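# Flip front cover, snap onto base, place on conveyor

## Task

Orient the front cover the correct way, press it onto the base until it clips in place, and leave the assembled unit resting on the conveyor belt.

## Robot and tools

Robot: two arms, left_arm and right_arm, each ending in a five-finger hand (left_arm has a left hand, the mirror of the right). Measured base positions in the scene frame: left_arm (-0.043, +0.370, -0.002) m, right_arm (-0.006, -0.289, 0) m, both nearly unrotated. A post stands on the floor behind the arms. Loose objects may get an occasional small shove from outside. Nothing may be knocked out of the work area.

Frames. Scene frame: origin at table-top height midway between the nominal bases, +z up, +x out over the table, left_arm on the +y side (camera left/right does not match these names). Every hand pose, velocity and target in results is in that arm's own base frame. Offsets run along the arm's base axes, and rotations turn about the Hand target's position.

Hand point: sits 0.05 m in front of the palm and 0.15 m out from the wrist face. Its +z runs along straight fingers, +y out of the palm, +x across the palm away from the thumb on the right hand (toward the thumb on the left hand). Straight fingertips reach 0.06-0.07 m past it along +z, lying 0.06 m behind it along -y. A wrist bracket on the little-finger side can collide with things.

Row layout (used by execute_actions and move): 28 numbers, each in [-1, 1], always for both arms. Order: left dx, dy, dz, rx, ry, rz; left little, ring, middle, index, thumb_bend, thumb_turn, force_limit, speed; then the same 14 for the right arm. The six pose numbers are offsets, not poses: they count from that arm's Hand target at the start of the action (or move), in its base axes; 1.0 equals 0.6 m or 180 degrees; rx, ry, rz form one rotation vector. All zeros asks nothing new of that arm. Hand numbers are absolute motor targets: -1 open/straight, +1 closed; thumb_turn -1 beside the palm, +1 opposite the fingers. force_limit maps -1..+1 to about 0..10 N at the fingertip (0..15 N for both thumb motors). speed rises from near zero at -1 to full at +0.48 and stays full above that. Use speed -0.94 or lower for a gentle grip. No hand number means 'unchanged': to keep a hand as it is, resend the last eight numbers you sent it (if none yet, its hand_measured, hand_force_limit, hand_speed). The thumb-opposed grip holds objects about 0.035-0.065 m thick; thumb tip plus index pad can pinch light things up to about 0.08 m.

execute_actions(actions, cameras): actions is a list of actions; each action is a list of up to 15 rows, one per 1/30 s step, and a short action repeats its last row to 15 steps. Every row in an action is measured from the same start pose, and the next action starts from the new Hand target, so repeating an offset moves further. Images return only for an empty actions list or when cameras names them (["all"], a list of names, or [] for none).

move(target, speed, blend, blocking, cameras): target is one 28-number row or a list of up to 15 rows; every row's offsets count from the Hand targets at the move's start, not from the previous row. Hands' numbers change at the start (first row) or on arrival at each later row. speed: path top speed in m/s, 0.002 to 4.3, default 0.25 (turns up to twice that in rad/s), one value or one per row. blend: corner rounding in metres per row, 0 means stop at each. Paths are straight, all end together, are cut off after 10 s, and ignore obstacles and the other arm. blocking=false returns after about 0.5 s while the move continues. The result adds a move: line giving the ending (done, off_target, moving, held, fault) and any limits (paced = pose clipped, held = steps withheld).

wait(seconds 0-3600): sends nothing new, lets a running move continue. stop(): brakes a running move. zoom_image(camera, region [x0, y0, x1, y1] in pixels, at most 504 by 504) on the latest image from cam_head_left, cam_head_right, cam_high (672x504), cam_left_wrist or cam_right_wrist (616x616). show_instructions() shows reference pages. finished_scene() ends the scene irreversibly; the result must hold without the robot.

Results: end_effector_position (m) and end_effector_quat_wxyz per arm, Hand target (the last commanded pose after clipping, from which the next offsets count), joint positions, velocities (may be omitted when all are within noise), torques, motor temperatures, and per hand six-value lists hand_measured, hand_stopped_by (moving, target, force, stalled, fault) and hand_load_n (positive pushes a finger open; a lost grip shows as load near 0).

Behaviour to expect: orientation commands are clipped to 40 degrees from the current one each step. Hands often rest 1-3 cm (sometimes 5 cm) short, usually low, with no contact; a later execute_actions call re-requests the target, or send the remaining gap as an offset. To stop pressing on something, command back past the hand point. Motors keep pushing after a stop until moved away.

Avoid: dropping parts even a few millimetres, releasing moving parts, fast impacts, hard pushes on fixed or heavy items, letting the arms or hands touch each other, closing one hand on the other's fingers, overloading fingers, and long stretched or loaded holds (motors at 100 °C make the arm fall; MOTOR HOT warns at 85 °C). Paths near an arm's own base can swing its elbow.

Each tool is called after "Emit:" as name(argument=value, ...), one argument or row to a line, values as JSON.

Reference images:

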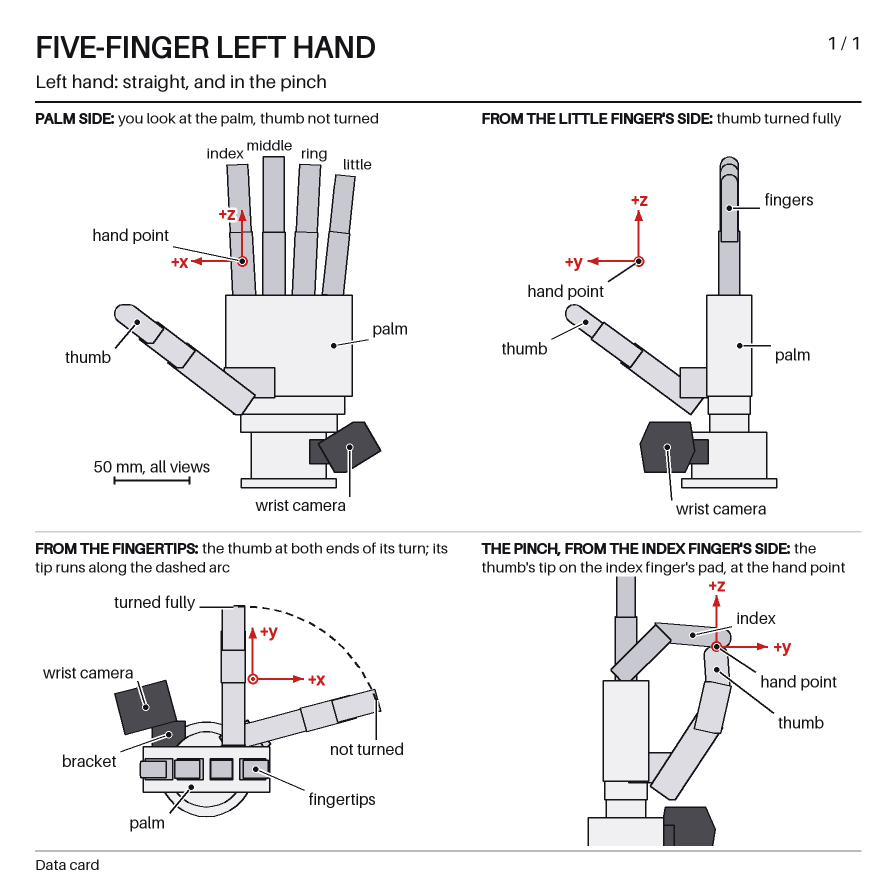

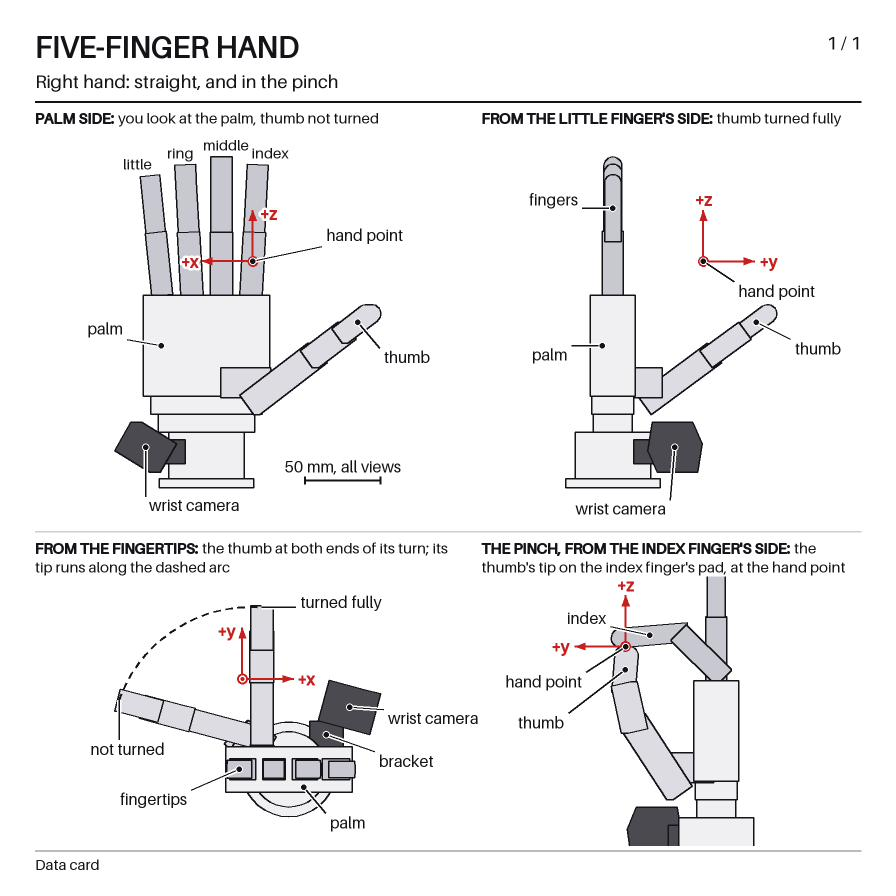

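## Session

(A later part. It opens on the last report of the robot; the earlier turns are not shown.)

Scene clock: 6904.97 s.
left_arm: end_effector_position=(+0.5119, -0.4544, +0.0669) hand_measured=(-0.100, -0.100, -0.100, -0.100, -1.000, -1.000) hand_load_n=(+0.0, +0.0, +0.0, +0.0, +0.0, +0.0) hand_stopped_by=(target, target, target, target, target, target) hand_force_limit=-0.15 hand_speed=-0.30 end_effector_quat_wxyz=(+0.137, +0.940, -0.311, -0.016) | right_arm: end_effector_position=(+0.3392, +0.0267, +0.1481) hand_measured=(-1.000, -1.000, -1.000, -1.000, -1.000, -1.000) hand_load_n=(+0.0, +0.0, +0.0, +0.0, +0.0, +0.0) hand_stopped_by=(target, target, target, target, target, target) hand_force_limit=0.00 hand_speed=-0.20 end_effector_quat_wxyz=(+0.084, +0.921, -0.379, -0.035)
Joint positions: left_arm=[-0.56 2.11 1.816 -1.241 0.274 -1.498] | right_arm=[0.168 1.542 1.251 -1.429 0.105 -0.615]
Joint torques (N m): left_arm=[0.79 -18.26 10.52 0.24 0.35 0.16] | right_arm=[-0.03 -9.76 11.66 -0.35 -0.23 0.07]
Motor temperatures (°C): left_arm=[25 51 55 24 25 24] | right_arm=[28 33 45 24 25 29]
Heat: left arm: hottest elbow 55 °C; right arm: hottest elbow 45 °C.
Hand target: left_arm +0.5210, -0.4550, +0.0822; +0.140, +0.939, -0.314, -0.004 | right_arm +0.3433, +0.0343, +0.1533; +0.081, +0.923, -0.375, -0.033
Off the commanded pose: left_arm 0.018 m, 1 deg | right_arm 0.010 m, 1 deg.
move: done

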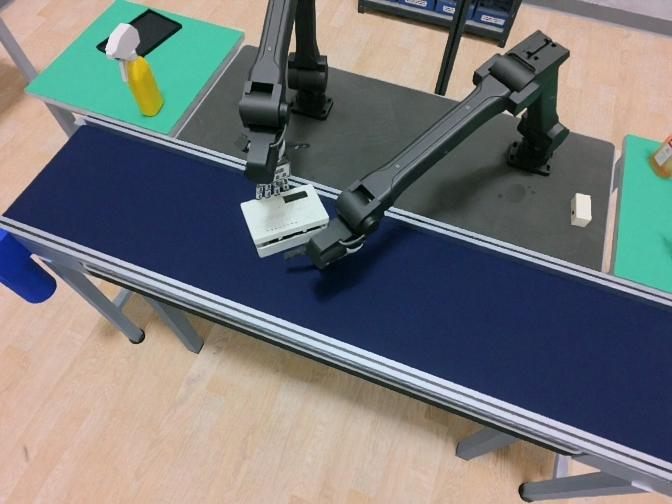

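Emit:
move(
  target=[
    [0,0,0,0,0,0,-0.1,-0.1,-0.1,-0.1,-1,-1,-0.15,-0.3,-0.02,0,0.2,0,0,0,-1,-1,-1,-1,-1,-1,0,-0.2],
    [0,0,0,0,0,0,-0.1,-0.1,-0.1,-0.1,-1,-1,-0.15,-0.3,0.0,-0.3,0.245,0,0,-0.2,-1,-1,-1,-1,-1,-1,0,-0.2],
    [0,0,0,0,0,0,-0.1,-0.1,-0.1,-0.1,-1,-1,-0.15,-0.3,0.095,-0.38,0.245,0,0,-0.55,-1,-1,-1,-1,-1,-1,0,-0.2],
    [0,0,0,0,0,0,-0.1,-0.1,-0.1,-0.1,-1,-1,-0.15,-0.3,0.095,-0.38,0.08,0,0,-0.55,-1,-1,-1,-1,-1,-1,0,-0.2],
  ],
  blend=0.03,
  speed=0.2,
  cameras=["cam_high","cam_right_wrist","cam_head_right"],
)

Emit:
zoom_image(
  camera="cam_right_wrist",
  region=[305, 300, 435, 410],
)

Emit:
zoom_image(
  camera="cam_head_right",
  region=[320, 280, 430, 390],
)

Scene clock: 6929.43 s.
left_arm: end_effector_position=(+0.5119, -0.4544, +0.0669) hand_measured=(-0.100, -0.100, -0.100, -0.100, -1.000, -1.000) hand_load_n=(+0.0, +0.0, +0.0, +0.0, +0.0, +0.0) hand_stopped_by=(target, target, target, target, target, target) hand_force_limit=-0.15 hand_speed=-0.30 end_effector_quat_wxyz=(+0.137, +0.940, -0.311, -0.016) | right_arm: end_effector_position=(+0.4006, -0.1902, +0.2024) hand_measured=(-1.000, -1.000, -1.000, -1.000, -1.000, -1.000) hand_load_n=(+0.0, +0.0, +0.0, +0.0, +0.0, -0.5) hand_stopped_by=(target, target, target, target, target, target) hand_force_limit=0.00 hand_speed=-0.20 end_effector_quat_wxyz=(-0.028, -0.324, +0.942, +0.087)
Joint positions: left_arm=[-0.56 2.11 1.816 -1.241 0.274 -1.498] | right_arm=[-0.579 1.737 1.638 -1.644 -0.063 0.324]
Joint torques (N m): left_arm=[0.85 -18.32 10.52 0.23 0.35 0.16] | right_arm=[-1.67 -13.63 9.52 0.29 -0.05 0.12]
Motor temperatures (°C): left_arm=[25 51 56 24 25 24] | right_arm=[28 33 48 24 25 29]
Heat: left arm: hottest elbow 56 °C; right arm: hottest elbow 48 °C.
Hand target: left_arm +0.5210, -0.4550, +0.0822; +0.140, +0.939, -0.314, -0.004 | right_arm +0.4003, -0.1936, +0.2011; -0.027, -0.314, +0.945, +0.083
Off the commanded pose: left_arm 0.018 m, 1 deg | right_arm 0.004 m, 1 deg.
move: done
Images, in order (width x height): cam_head_right 672x504, cam_high 672x504, cam_right_wrist 616x616.

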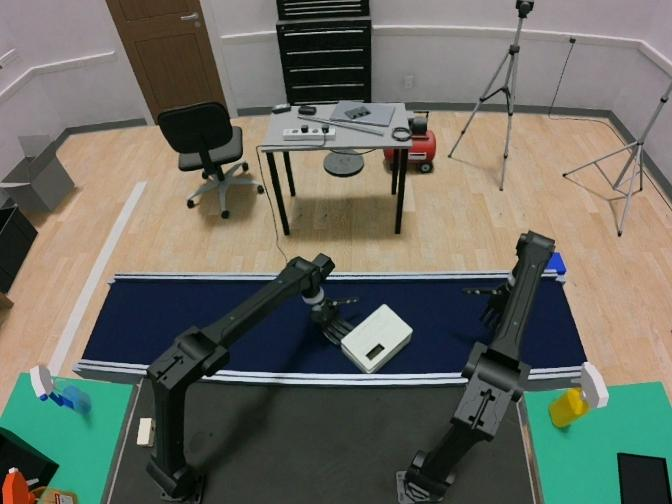

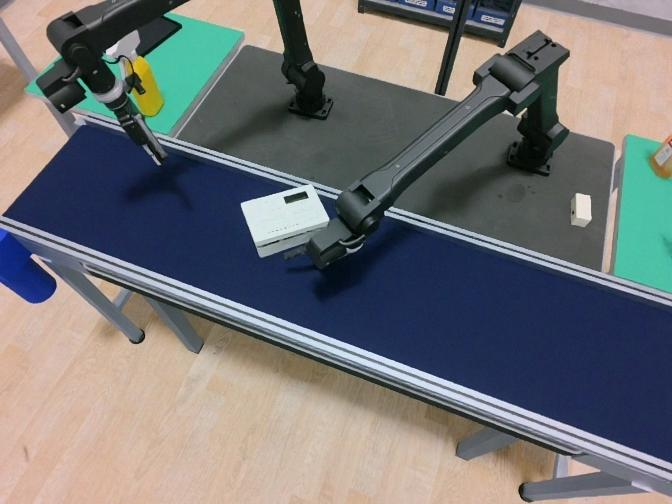

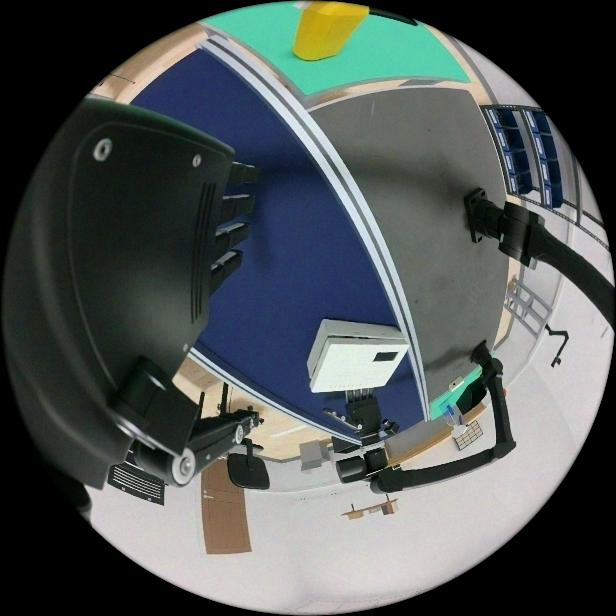

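Scaled by 3.877 from the camera's image (finer frame: 880x880).

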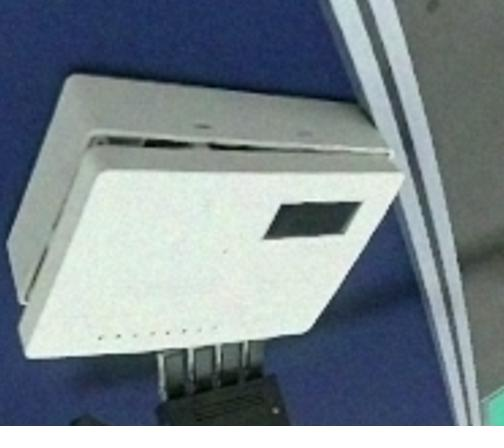

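Scaled by 4.582 from the camera's image (finer frame: 960x720).

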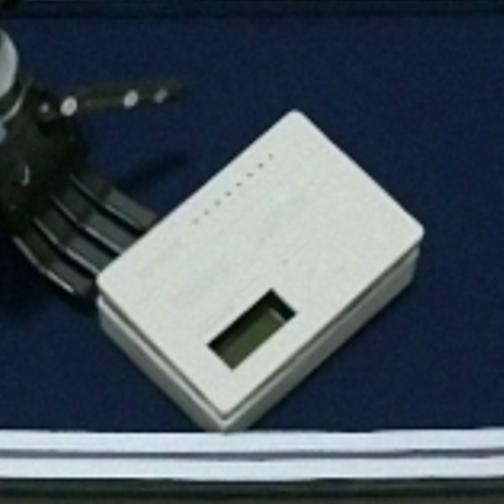

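Emit:
zoom_image(
  camera="cam_head_right",
  region=[335, 320, 425, 390],
)

Emit:
zoom_image(
  camera="cam_right_wrist",
  region=[305, 315, 415, 365],
)

Emit:
zoom_image(
  camera="cam_high",
  region=[235, 175, 335, 265],
)

Scaled by 5.600 from the camera's image (finer frame: 960x720).

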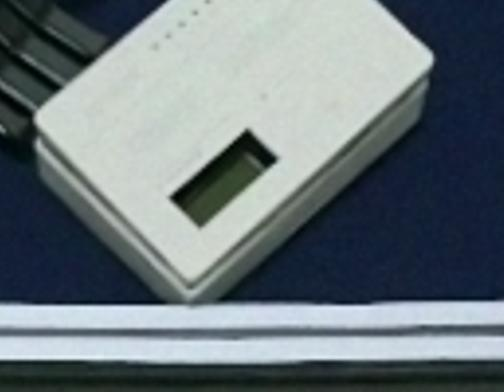

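Scaled by 4.582 from the camera's image (finer frame: 880x880).

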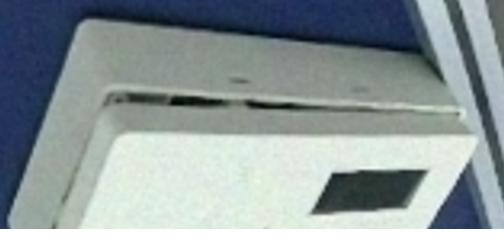

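Scaled by 5.040 from the camera's image (finer frame: 960x720).

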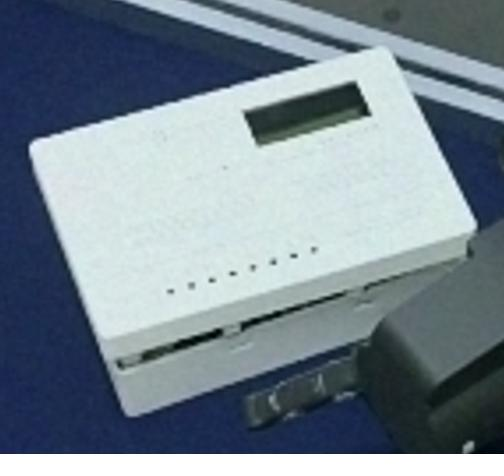

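Emit:
zoom_image(
  camera="cam_high",
  region=[250, 215, 320, 260],
)

Emit:
wait(
  seconds=0.5,
  cameras=["cam_left_wrist", "cam_high"],
)

Emit:
zoom_image(
  camera="cam_left_wrist",
  region=[180, 160, 380, 430],
)

Scaled by 7.200 from the camera's image (finer frame: 960x720).

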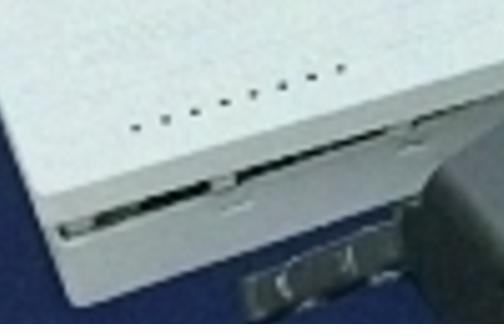

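Scene clock: 7023.40 s.
left_arm: end_effector_position=(+0.5119, -0.4544, +0.0669) hand_measured=(-0.100, -0.100, -0.100, -0.100, -1.000, -1.000) hand_load_n=(+0.0, +0.0, +0.0, +0.0, -0.5, +0.0) hand_stopped_by=(target, target, target, target, target, target) hand_force_limit=-0.15 hand_speed=-0.30 end_effector_quat_wxyz=(+0.137, +0.940, -0.311, -0.016) | right_arm: end_effector_position=(+0.4006, -0.1902, +0.2024) hand_measured=(-1.000, -1.000, -1.000, -1.000, -1.000, -1.000) hand_load_n=(+0.0, +0.0, +0.5, +0.0, +0.0, +0.0) hand_stopped_by=(target, target, target, target, target, target) hand_force_limit=0.00 hand_speed=-0.20 end_effector_quat_wxyz=(-0.028, -0.324, +0.942, +0.087)
Joint positions: left_arm=[-0.56 2.11 1.816 -1.241 0.274 -1.498] | right_arm=[-0.579 1.737 1.638 -1.644 -0.063 0.324]
Joint torques (N m): left_arm=[0.85 -18.26 10.51 0.23 0.35 0.16] | right_arm=[-1.67 -13.39 9.51 0.4 -0.05 0.13]
Motor temperatures (°C): left_arm=[25 51 57 23 25 24] | right_arm=[28 37 47 24 25 29]
Heat: left arm: hottest elbow 57 °C; right arm: hottest elbow 47 °C.
Hand target: left_arm +0.5210, -0.4550, +0.0822; +0.140, +0.939, -0.314, -0.004 | right_arm +0.4003, -0.1936, +0.2012; -0.027, -0.314, +0.945, +0.083
Off the commanded pose: left_arm 0.018 m, 1 deg | right_arm 0.004 m, 1 deg.
wait: 0.50 s; at rest from the start
Images, in order (width x height): cam_high 672x504, cam_left_wrist 616x616.

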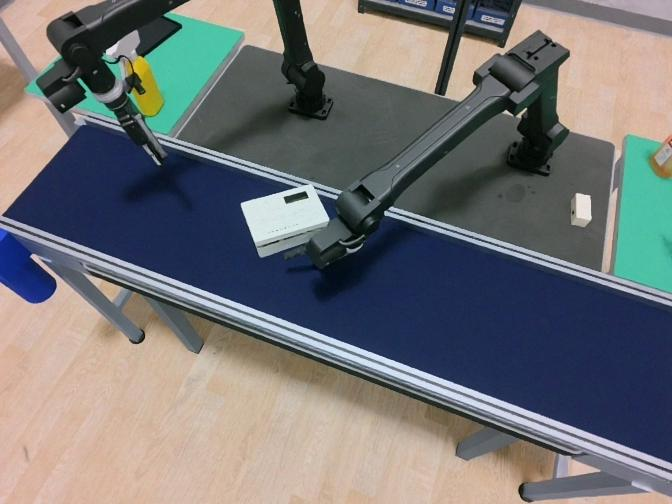

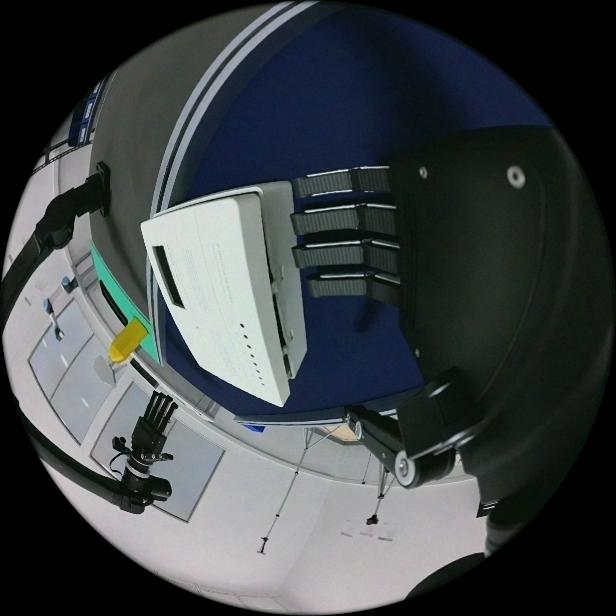

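Scaled by 1.867 from the camera's image (finer frame: 880x880).

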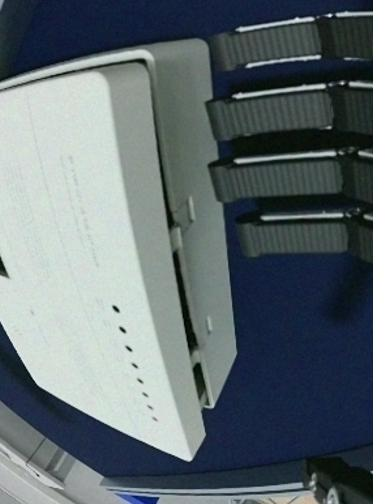

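Emit:
move(
  target=[
    [0.05,0.05,0.0,0,0,0,-0.1,-0.1,-0.1,-0.1,-1,-1,-0.15,-0.3,0,0,0,0,0,0,-1,-1,-1,-1,-1,-1,0,-0.2],
    [0.07,0.2,0.25,0,0,0,-0.1,-0.1,-0.1,-0.1,-1,-1,-0.15,-0.3,0,0,0,0,0,0,-1,-1,-1,-1,-1,-1,0,-0.2],
  ],
  speed=0.15,
  cameras=["cam_high"],
)

Emit:
zoom_image(
  camera="cam_high",
  region=[235, 175, 345, 265],
)

Scene clock: 7126.07 s.
left_arm: end_effector_position=(+0.5544, -0.3346, +0.2088) hand_measured=(-0.100, -0.100, -0.100, -0.100, -1.000, -1.000) hand_load_n=(+0.0, +0.0, +0.0, +0.0, +0.0, +0.0) hand_stopped_by=(target, target, target, target, target, target) hand_force_limit=-0.15 hand_speed=-0.30 end_effector_quat_wxyz=(+0.137, +0.941, -0.308, -0.026) | right_arm: end_effector_position=(+0.4006, -0.1902, +0.2024) hand_measured=(-1.000, -1.000, -1.000, -1.000, -1.000, -1.000) hand_load_n=(+0.0, +0.0, +0.0, +0.0, -0.5, +0.0) hand_stopped_by=(target, target, target, target, target, target) hand_force_limit=0.00 hand_speed=-0.20 end_effector_quat_wxyz=(-0.028, -0.324, +0.942, +0.087)
Joint positions: left_arm=[-0.361 2.034 2.068 -1.645 0.278 -1.293] | right_arm=[-0.579 1.737 1.638 -1.644 -0.063 0.324]
Joint torques (N m): left_arm=[0.73 -17.79 12.31 0.16 0.45 0.22] | right_arm=[-1.73 -13.39 9.52 0.4 -0.05 0.13]
Motor temperatures (°C): left_arm=[25 51 58 23 25 24] | right_arm=[28 38 47 24 25 29]
Heat: left arm: hottest elbow 58 °C; right arm: hottest elbow 47 °C.
Hand target: left_arm +0.5630, -0.3349, +0.2322; +0.140, +0.939, -0.314, -0.004 | right_arm +0.4003, -0.1936, +0.2012; -0.027, -0.314, +0.945, +0.083
Off the commanded pose: left_arm 0.025 m, 3 deg | right_arm 0.004 m, 1 deg.
move: off_target (left_arm)

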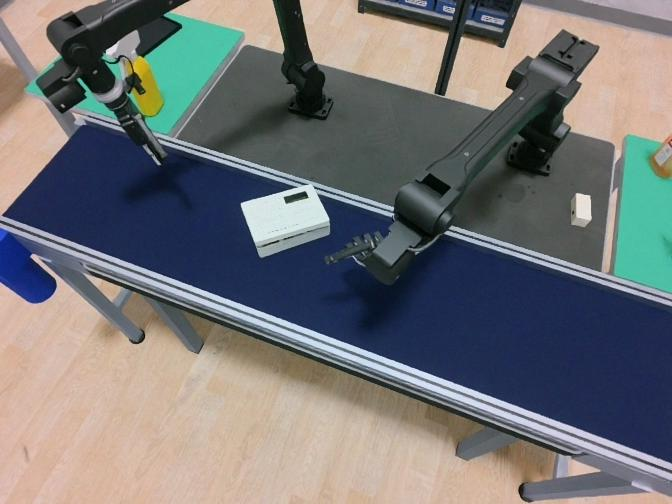

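Scaled by 4.582 from the camera's image (finer frame: 960x720).

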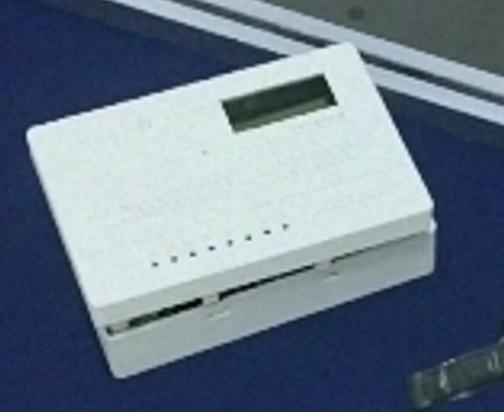

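Emit:
move(
  target=[
    [0,0,0,0,0,0,-0.1,-0.1,-0.1,-0.1,-1,-1,-0.15,-0.3,0.2,0.4055,0.0,-0.042,-0.036,0.033,-1,-1,-1,-1,-1,-1,0,-0.2],
    [0,0,0,0,0,0,-0.1,-0.1,-0.1,-0.1,-1,-1,-0.15,-0.3,0.2,0.4055,-0.17,-0.042,-0.036,0.033,-1,-1,-1,-1,-1,-1,0,-0.2],
  ],
  speed=0.12,
  blend=0.02,
  cameras=["cam_high","cam_right_wrist"],
)

Emit:
zoom_image(
  camera="cam_high",
  region=[235, 175, 345, 265],
)

Emit:
zoom_image(
  camera="cam_right_wrist",
  region=[200, 120, 440, 340],
)

Scene clock: 7146.27 s.
left_arm: end_effector_position=(+0.5544, -0.3346, +0.2090) hand_measured=(-0.100, -0.100, -0.100, -0.100, -1.000, -1.000) hand_load_n=(+0.5, +0.0, +0.0, +0.0, +0.0, +0.0) hand_stopped_by=(target, target, target, target, target, target) hand_force_limit=-0.15 hand_speed=-0.30 end_effector_quat_wxyz=(+0.137, +0.941, -0.308, -0.026) | right_arm: end_effector_position=(+0.5198, +0.0444, +0.1041) hand_measured=(-1.000, -1.000, -1.000, -1.000, -1.000, -1.000) hand_load_n=(+0.0, -0.5, +0.0, +0.0, +0.0, +0.0) hand_stopped_by=(target, target, target, target, target, target) hand_force_limit=0.00 hand_speed=-0.20 end_effector_quat_wxyz=(+0.002, -0.366, +0.931, +0.003)
Joint positions: left_arm=[-0.361 2.034 2.068 -1.645 0.278 -1.292] | right_arm=[-0.04 1.798 1.499 -1.271 -0.007 0.781]
Joint torques (N m): left_arm=[0.73 -17.79 12.26 0.08 0.45 0.16] | right_arm=[-0.44 -13.68 9.37 0.75 -0.01 0.12]
Motor temperatures (°C): left_arm=[25 50 60 23 25 24] | right_arm=[28 38 47 24 25 29]
Heat: left arm: hottest elbow 60 °C; right arm: hottest elbow 47 °C.
Hand target: left_arm +0.5631, -0.3349, +0.2323; +0.140, +0.939, -0.314, -0.004 | right_arm +0.5203, +0.0495, +0.0992; +0.001, -0.364, +0.931, +0.001
Off the commanded pose: left_arm 0.025 m, 3 deg | right_arm 0.007 m, 0 deg.
move: done

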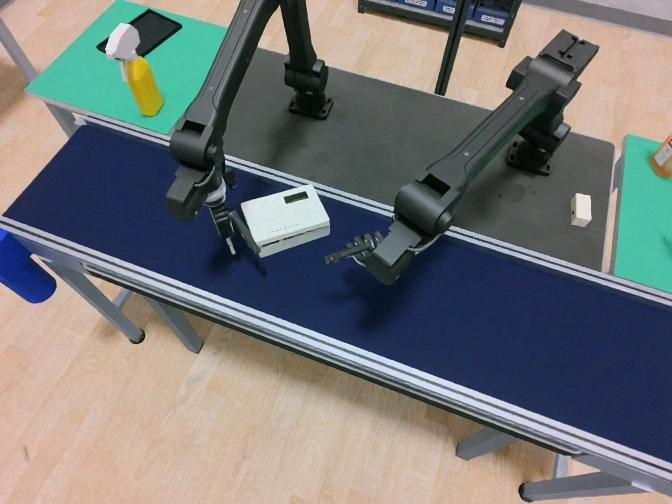

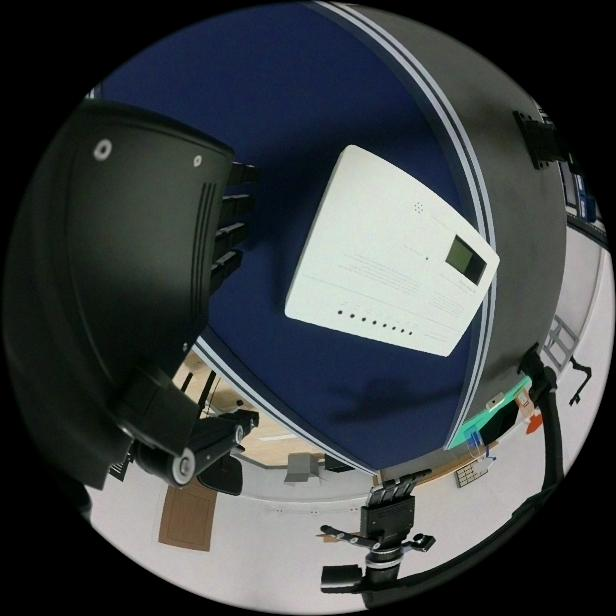

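Scaled by 4.582 from the camera's image (finer frame: 960x720).

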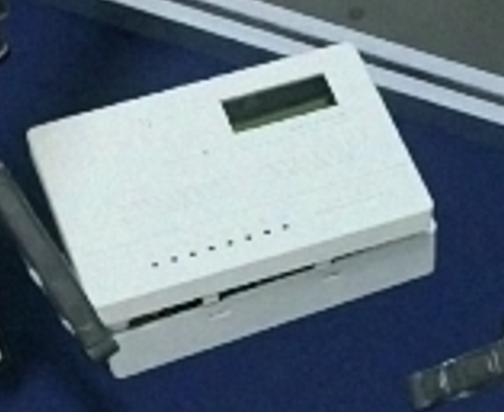

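Scaled by 2.100 from the camera's image (finer frame: 880x880).

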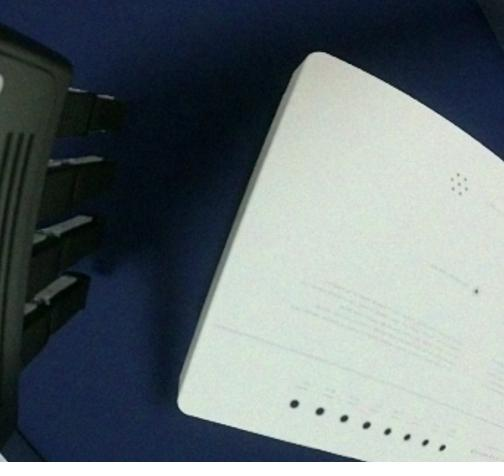

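Emit:
move(
  target=[
    [0,0,0,0,0,0,-0.1,-0.1,-0.1,-0.1,-1,-1,-0.15,-0.3,-0.0517,0.0317,0.0,0,0,-0.017,-1,-1,-1,-1,-1,-1,0,-0.2],
  ],
  speed=0.05,
  cameras=["cam_high","cam_right_wrist"],
)

Emit:
zoom_image(
  camera="cam_high",
  region=[235, 175, 345, 265],
)

Emit:
zoom_image(
  camera="cam_right_wrist",
  region=[200, 120, 440, 340],
)

Scene clock: 7191.63 s.
left_arm: end_effector_position=(+0.5544, -0.3346, +0.2090) hand_measured=(-0.100, -0.100, -0.100, -0.100, -1.000, -1.000) hand_load_n=(+0.5, +0.0, +0.0, +0.0, +0.0, +0.0) hand_stopped_by=(target, target, target, target, target, target) hand_force_limit=-0.15 hand_speed=-0.30 end_effector_quat_wxyz=(+0.137, +0.941, -0.308, -0.026) | right_arm: end_effector_position=(+0.4900, +0.0622, +0.0958) hand_measured=(-1.000, -1.000, -1.000, -1.000, -1.000, -1.000) hand_load_n=(+0.0, +0.0, +0.0, +0.0, +0.0, +0.0) hand_stopped_by=(target, target, target, target, target, target) hand_force_limit=0.00 hand_speed=-0.20 end_effector_quat_wxyz=(-0.006, -0.340, +0.940, +0.006)
Joint positions: left_arm=[-0.361 2.034 2.068 -1.645 0.278 -1.292] | right_arm=[-0.009 1.732 1.385 -1.238 -0.007 0.867]
Joint torques (N m): left_arm=[0.73 -17.73 12.26 0.08 0.45 0.16] | right_arm=[-0.21 -14.1 8.85 0.69 -0.03 0.11]
Motor temperatures (°C): left_arm=[25 49 62 23 25 24] | right_arm=[28 38 48 24 25 29]
Heat: left arm: hottest elbow 62 °C; right arm: hottest elbow 48 °C.
Hand target: left_arm +0.5631, -0.3349, +0.2323; +0.140, +0.939, -0.314, -0.004 | right_arm +0.4893, +0.0687, +0.0992; +0.001, -0.339, +0.941, +0.001
Off the commanded pose: left_arm 0.025 m, 3 deg | right_arm 0.007 m, 1 deg.
move: done

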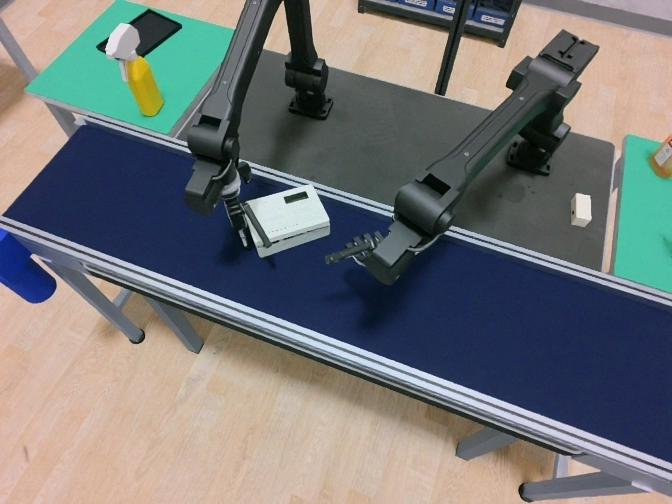

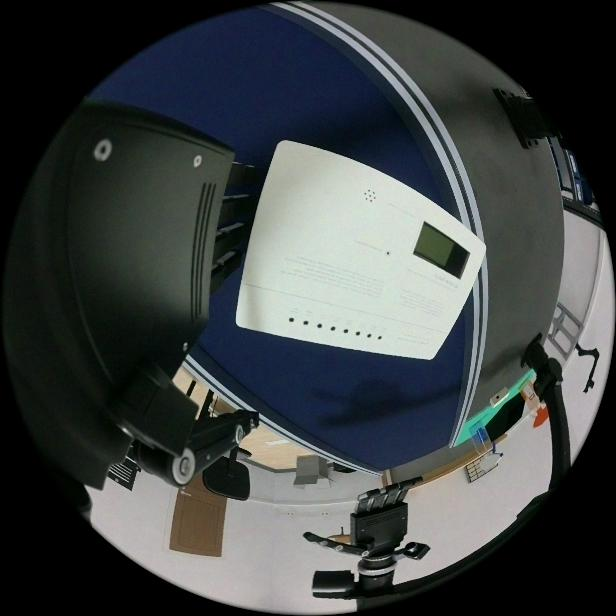

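Scaled by 4.582 from the camera's image (finer frame: 960x720).

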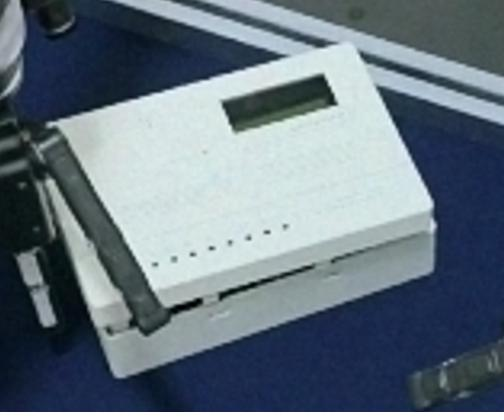

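Scaled by 2.100 from the camera's image (finer frame: 880x880).

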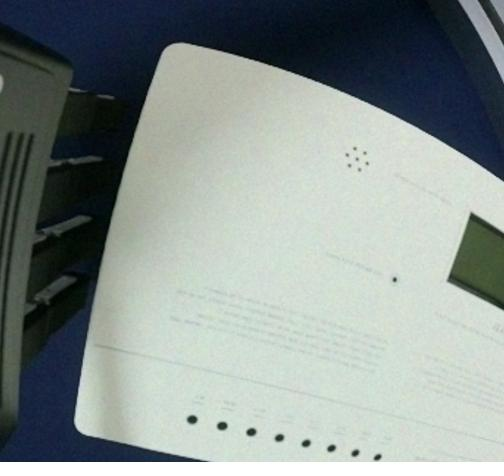

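Emit:
move(
  target=[
    [0,0,0,0,0,0,-0.1,-0.1,-0.1,-0.1,-1,-1,-0.15,-0.3,-0.0106,0.0128,0.004,0,0,0,-1,-1,-1,-1,-1,-1,0,-0.2],
  ],
  speed=0.03,
  cameras=["cam_high","cam_right_wrist"],
)

Emit:
zoom_image(
  camera="cam_high",
  region=[235, 175, 345, 265],
)

Emit:
zoom_image(
  camera="cam_right_wrist",
  region=[200, 120, 440, 340],
)

Scene clock: 7206.17 s.
left_arm: end_effector_position=(+0.5544, -0.3346, +0.2090) hand_measured=(-0.100, -0.100, -0.100, -0.100, -1.000, -1.000) hand_load_n=(+0.5, +0.0, +0.0, +0.0, +0.0, +0.0) hand_stopped_by=(target, target, target, target, target, target) hand_force_limit=-0.15 hand_speed=-0.30 end_effector_quat_wxyz=(+0.137, +0.941, -0.308, -0.026) | right_arm: end_effector_position=(+0.4843, +0.0701, +0.0976) hand_measured=(-1.000, -1.000, -1.000, -1.000, -1.000, -1.000) hand_load_n=(+0.0, +0.0, +0.0, +0.0, +0.0, +0.0) hand_stopped_by=(target, target, target, target, target, target) hand_force_limit=0.00 hand_speed=-0.20 end_effector_quat_wxyz=(-0.006, -0.340, +0.940, +0.005)
Joint positions: left_arm=[-0.361 2.034 2.068 -1.645 0.278 -1.292] | right_arm=[0.007 1.716 1.368 -1.237 -0.007 0.883]
Joint torques (N m): left_arm=[0.73 -17.73 12.27 0.08 0.45 0.16] | right_arm=[-0.21 -13.98 8.8 0.66 -0.02 0.12]
Motor temperatures (°C): left_arm=[25 49 63 23 25 24] | right_arm=[28 38 47 24 25 29]
Heat: left arm: hottest elbow 63 °C; right arm: hottest elbow 47 °C.
Hand target: left_arm +0.5631, -0.3349, +0.2323; +0.140, +0.939, -0.314, -0.004 | right_arm +0.4829, +0.0764, +0.1016; +0.001, -0.340, +0.941, +0.001
Off the commanded pose: left_arm 0.025 m, 3 deg | right_arm 0.008 m, 1 deg.
move: done

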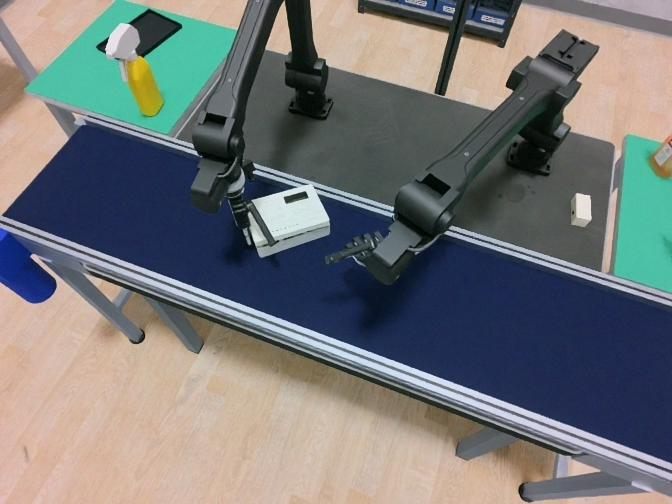

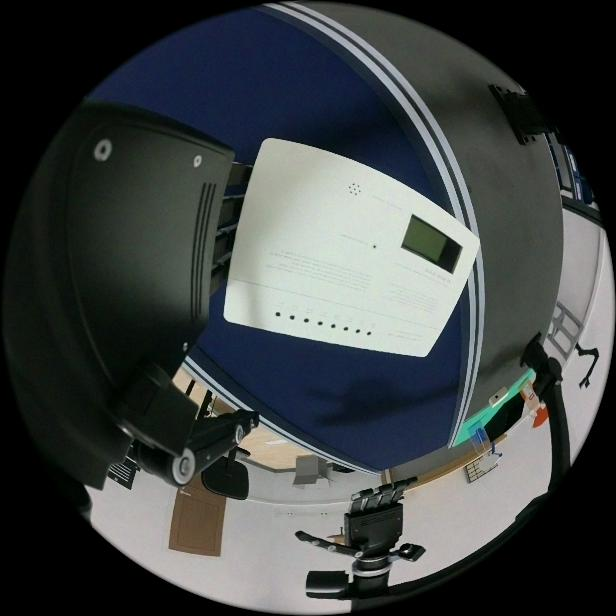

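Scaled by 4.582 from the camera's image (finer frame: 960x720).

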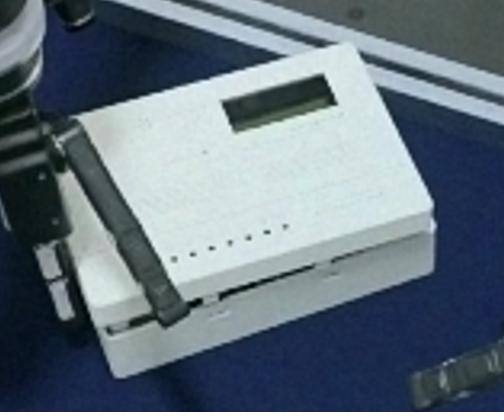

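Scaled by 2.100 from the camera's image (finer frame: 880x880).

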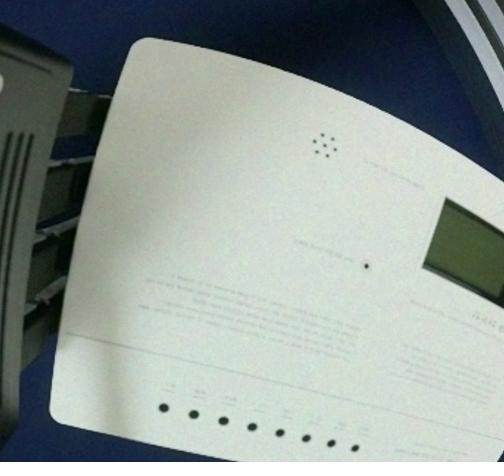

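Emit:
move(
  target=[
    [0,0,0,0,0,0,-0.1,-0.1,-0.1,-0.1,-1,-1,-0.15,-0.3,-0.0064,0.0077,0.004,0,0,0,-1,-1,-1,-1,-1,-1,0,-0.2],
  ],
  speed=0.03,
  cameras=["cam_high"],
)

Emit:
zoom_image(
  camera="cam_high",
  region=[235, 175, 345, 265],
)

Scene clock: 7215.00 s.
left_arm: end_effector_position=(+0.5544, -0.3346, +0.2090) hand_measured=(-0.100, -0.100, -0.100, -0.100, -1.000, -1.000) hand_load_n=(+0.0, +0.0, +0.0, +0.0, +0.0, +0.0) hand_stopped_by=(target, target, target, target, target, target) hand_force_limit=-0.15 hand_speed=-0.30 end_effector_quat_wxyz=(+0.137, +0.941, -0.308, -0.026) | right_arm: end_effector_position=(+0.4818, +0.0725, +0.0994) hand_measured=(-1.000, -1.000, -1.000, -1.000, -1.000, -1.000) hand_load_n=(+0.0, +0.0, +0.0, +0.0, +0.0, +0.0) hand_stopped_by=(target, target, target, target, target, target) hand_force_limit=0.00 hand_speed=-0.20 end_effector_quat_wxyz=(-0.005, -0.339, +0.941, +0.004)
Joint positions: left_arm=[-0.361 2.034 2.068 -1.645 0.278 -1.292] | right_arm=[0.012 1.707 1.361 -1.237 -0.005 0.891]
Joint torques (N m): left_arm=[0.73 -17.73 12.27 0.08 0.45 0.16] | right_arm=[0.03 -13.92 8.76 0.54 -0.1 0.14]
Motor temperatures (°C): left_arm=[25 48 63 23 25 24] | right_arm=[28 38 46 24 25 29]
Heat: left arm: hottest elbow 63 °C; right arm: hottest elbow 46 °C.
Hand target: left_arm +0.5631, -0.3349, +0.2323; +0.140, +0.939, -0.314, -0.004 | right_arm +0.4791, +0.0810, +0.1041; +0.001, -0.340, +0.941, +0.002
Off the commanded pose: left_arm 0.025 m, 3 deg | right_arm 0.010 m, 1 deg.
move: done

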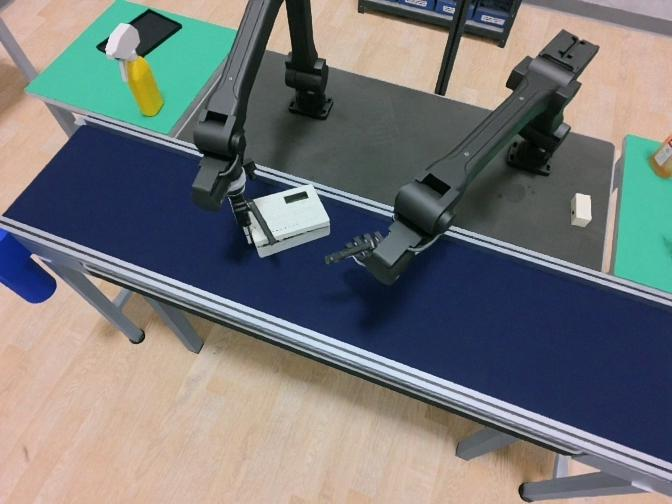

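Scaled by 4.582 from the camera's image (finer frame: 960x720).

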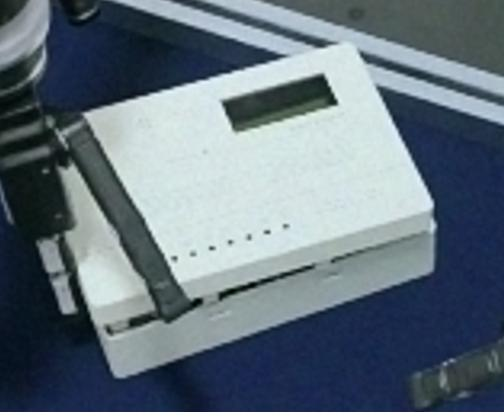

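Emit:
move(
  target=[
    [0,0,0,0,0,0,-0.1,-0.1,-0.1,-0.1,-1,-1,-0.15,-0.3,-0.0064,0.0077,0.0,0,0,0,-1,-1,-1,-1,-1,-1,0,-0.2],
  ],
  speed=0.03,
  cameras=["cam_high"],
)

Emit:
zoom_image(
  camera="cam_high",
  region=[235, 175, 345, 265],
)

Scene clock: 7221.77 s.
left_arm: end_effector_position=(+0.5544, -0.3346, +0.2090) hand_measured=(-0.100, -0.100, -0.100, -0.100, -1.000, -1.000) hand_load_n=(+0.0, +0.0, +0.0, +0.0, +0.0, +0.0) hand_stopped_by=(target, target, target, target, target, target) hand_force_limit=-0.15 hand_speed=-0.30 end_effector_quat_wxyz=(+0.137, +0.941, -0.308, -0.026) | right_arm: end_effector_position=(+0.4798, +0.0748, +0.1001) hand_measured=(-1.000, -1.000, -1.000, -1.000, -1.000, -1.000) hand_load_n=(+0.0, +0.0, +0.0, +0.0, +0.0, +0.0) hand_stopped_by=(target, target, target, target, target, target) hand_force_limit=0.00 hand_speed=-0.20 end_effector_quat_wxyz=(-0.003, -0.338, +0.941, +0.002)
Joint positions: left_arm=[-0.361 2.034 2.068 -1.645 0.278 -1.292] | right_arm=[0.018 1.697 1.351 -1.231 -0.002 0.899]
Joint torques (N m): left_arm=[0.73 -17.79 12.27 0.08 0.45 0.16] | right_arm=[0.38 -13.68 8.58 0.46 -0.24 0.18]
Motor temperatures (°C): left_arm=[25 48 63 23 25 24] | right_arm=[28 38 46 24 25 29]
Heat: left arm: hottest elbow 63 °C; right arm: hottest elbow 46 °C.
Hand target: left_arm +0.5631, -0.3349, +0.2323; +0.140, +0.939, -0.314, -0.004 | right_arm +0.4752, +0.0855, +0.1040; +0.001, -0.339, +0.941, +0.001
Off the commanded pose: left_arm 0.025 m, 3 deg | right_arm 0.012 m, 0 deg.
move: off_target (right_arm)

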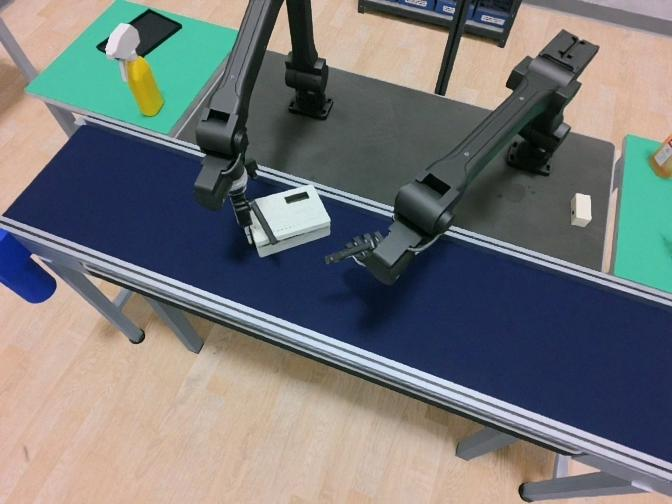

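Scaled by 4.582 from the camera's image (finer frame: 960x720).

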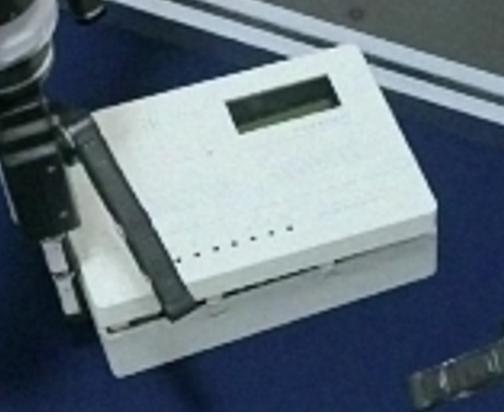

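Emit:
move(
  target=[
    [0,0,0,0,0,0,-0.1,-0.1,-0.1,-0.1,-1,-1,-0.15,-0.3,-0.0043,0.0051,0.0,0,0,0,-1,-1,-1,-1,-1,-1,0,-0.2],
  ],
  speed=0.03,
  cameras=["cam_high"],
)

Emit:
zoom_image(
  camera="cam_high",
  region=[235, 175, 345, 265],
)

Scene clock: 7231.57 s.
left_arm: end_effector_position=(+0.5544, -0.3346, +0.2090) hand_measured=(-0.100, -0.100, -0.100, -0.100, -1.000, -1.000) hand_load_n=(+0.0, +0.0, +0.0, +0.0, +0.0, +0.0) hand_stopped_by=(target, target, target, target, target, target) hand_force_limit=-0.15 hand_speed=-0.30 end_effector_quat_wxyz=(+0.137, +0.941, -0.308, -0.026) | right_arm: end_effector_position=(+0.4780, +0.0771, +0.1003) hand_measured=(-1.000, -1.000, -1.000, -1.000, -1.000, -1.000) hand_load_n=(+0.0, +0.0, +0.0, +0.0, +0.0, +0.0) hand_stopped_by=(target, target, target, target, target, target) hand_force_limit=0.00 hand_speed=-0.20 end_effector_quat_wxyz=(-0.002, -0.337, +0.941, +0.001)
Joint positions: left_arm=[-0.361 2.034 2.068 -1.645 0.278 -1.292] | right_arm=[0.023 1.691 1.344 -1.228 -0.001 0.906]
Joint torques (N m): left_arm=[0.73 -17.73 12.27 0.08 0.45 0.16] | right_arm=[0.44 -13.68 8.53 0.39 -0.27 0.14]
Motor temperatures (°C): left_arm=[25 48 63 23 25 24] | right_arm=[28 37 46 24 25 29]
Heat: left arm: hottest elbow 63 °C; right arm: hottest elbow 46 °C.
Hand target: left_arm +0.5631, -0.3349, +0.2323; +0.140, +0.939, -0.314, -0.004 | right_arm +0.4726, +0.0887, +0.1040; +0.001, -0.340, +0.941, +0.001
Off the commanded pose: left_arm 0.025 m, 3 deg | right_arm 0.013 m, 0 deg.
move: off_target (right_arm)

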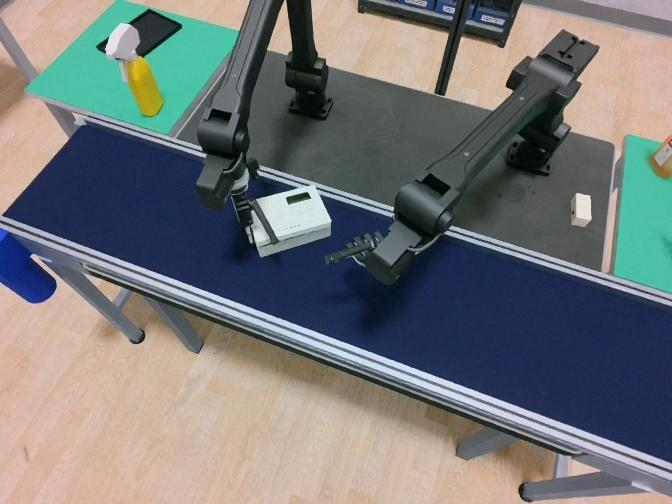

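Scaled by 4.582 from the camera's image (finer frame: 960x720).

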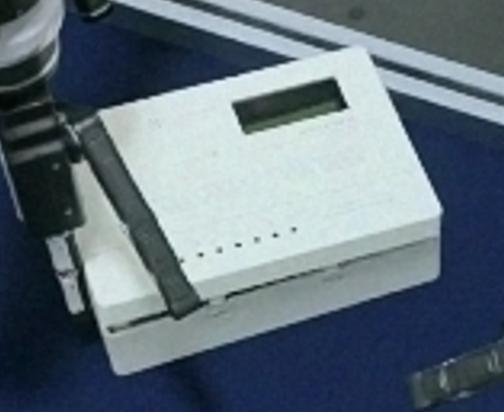

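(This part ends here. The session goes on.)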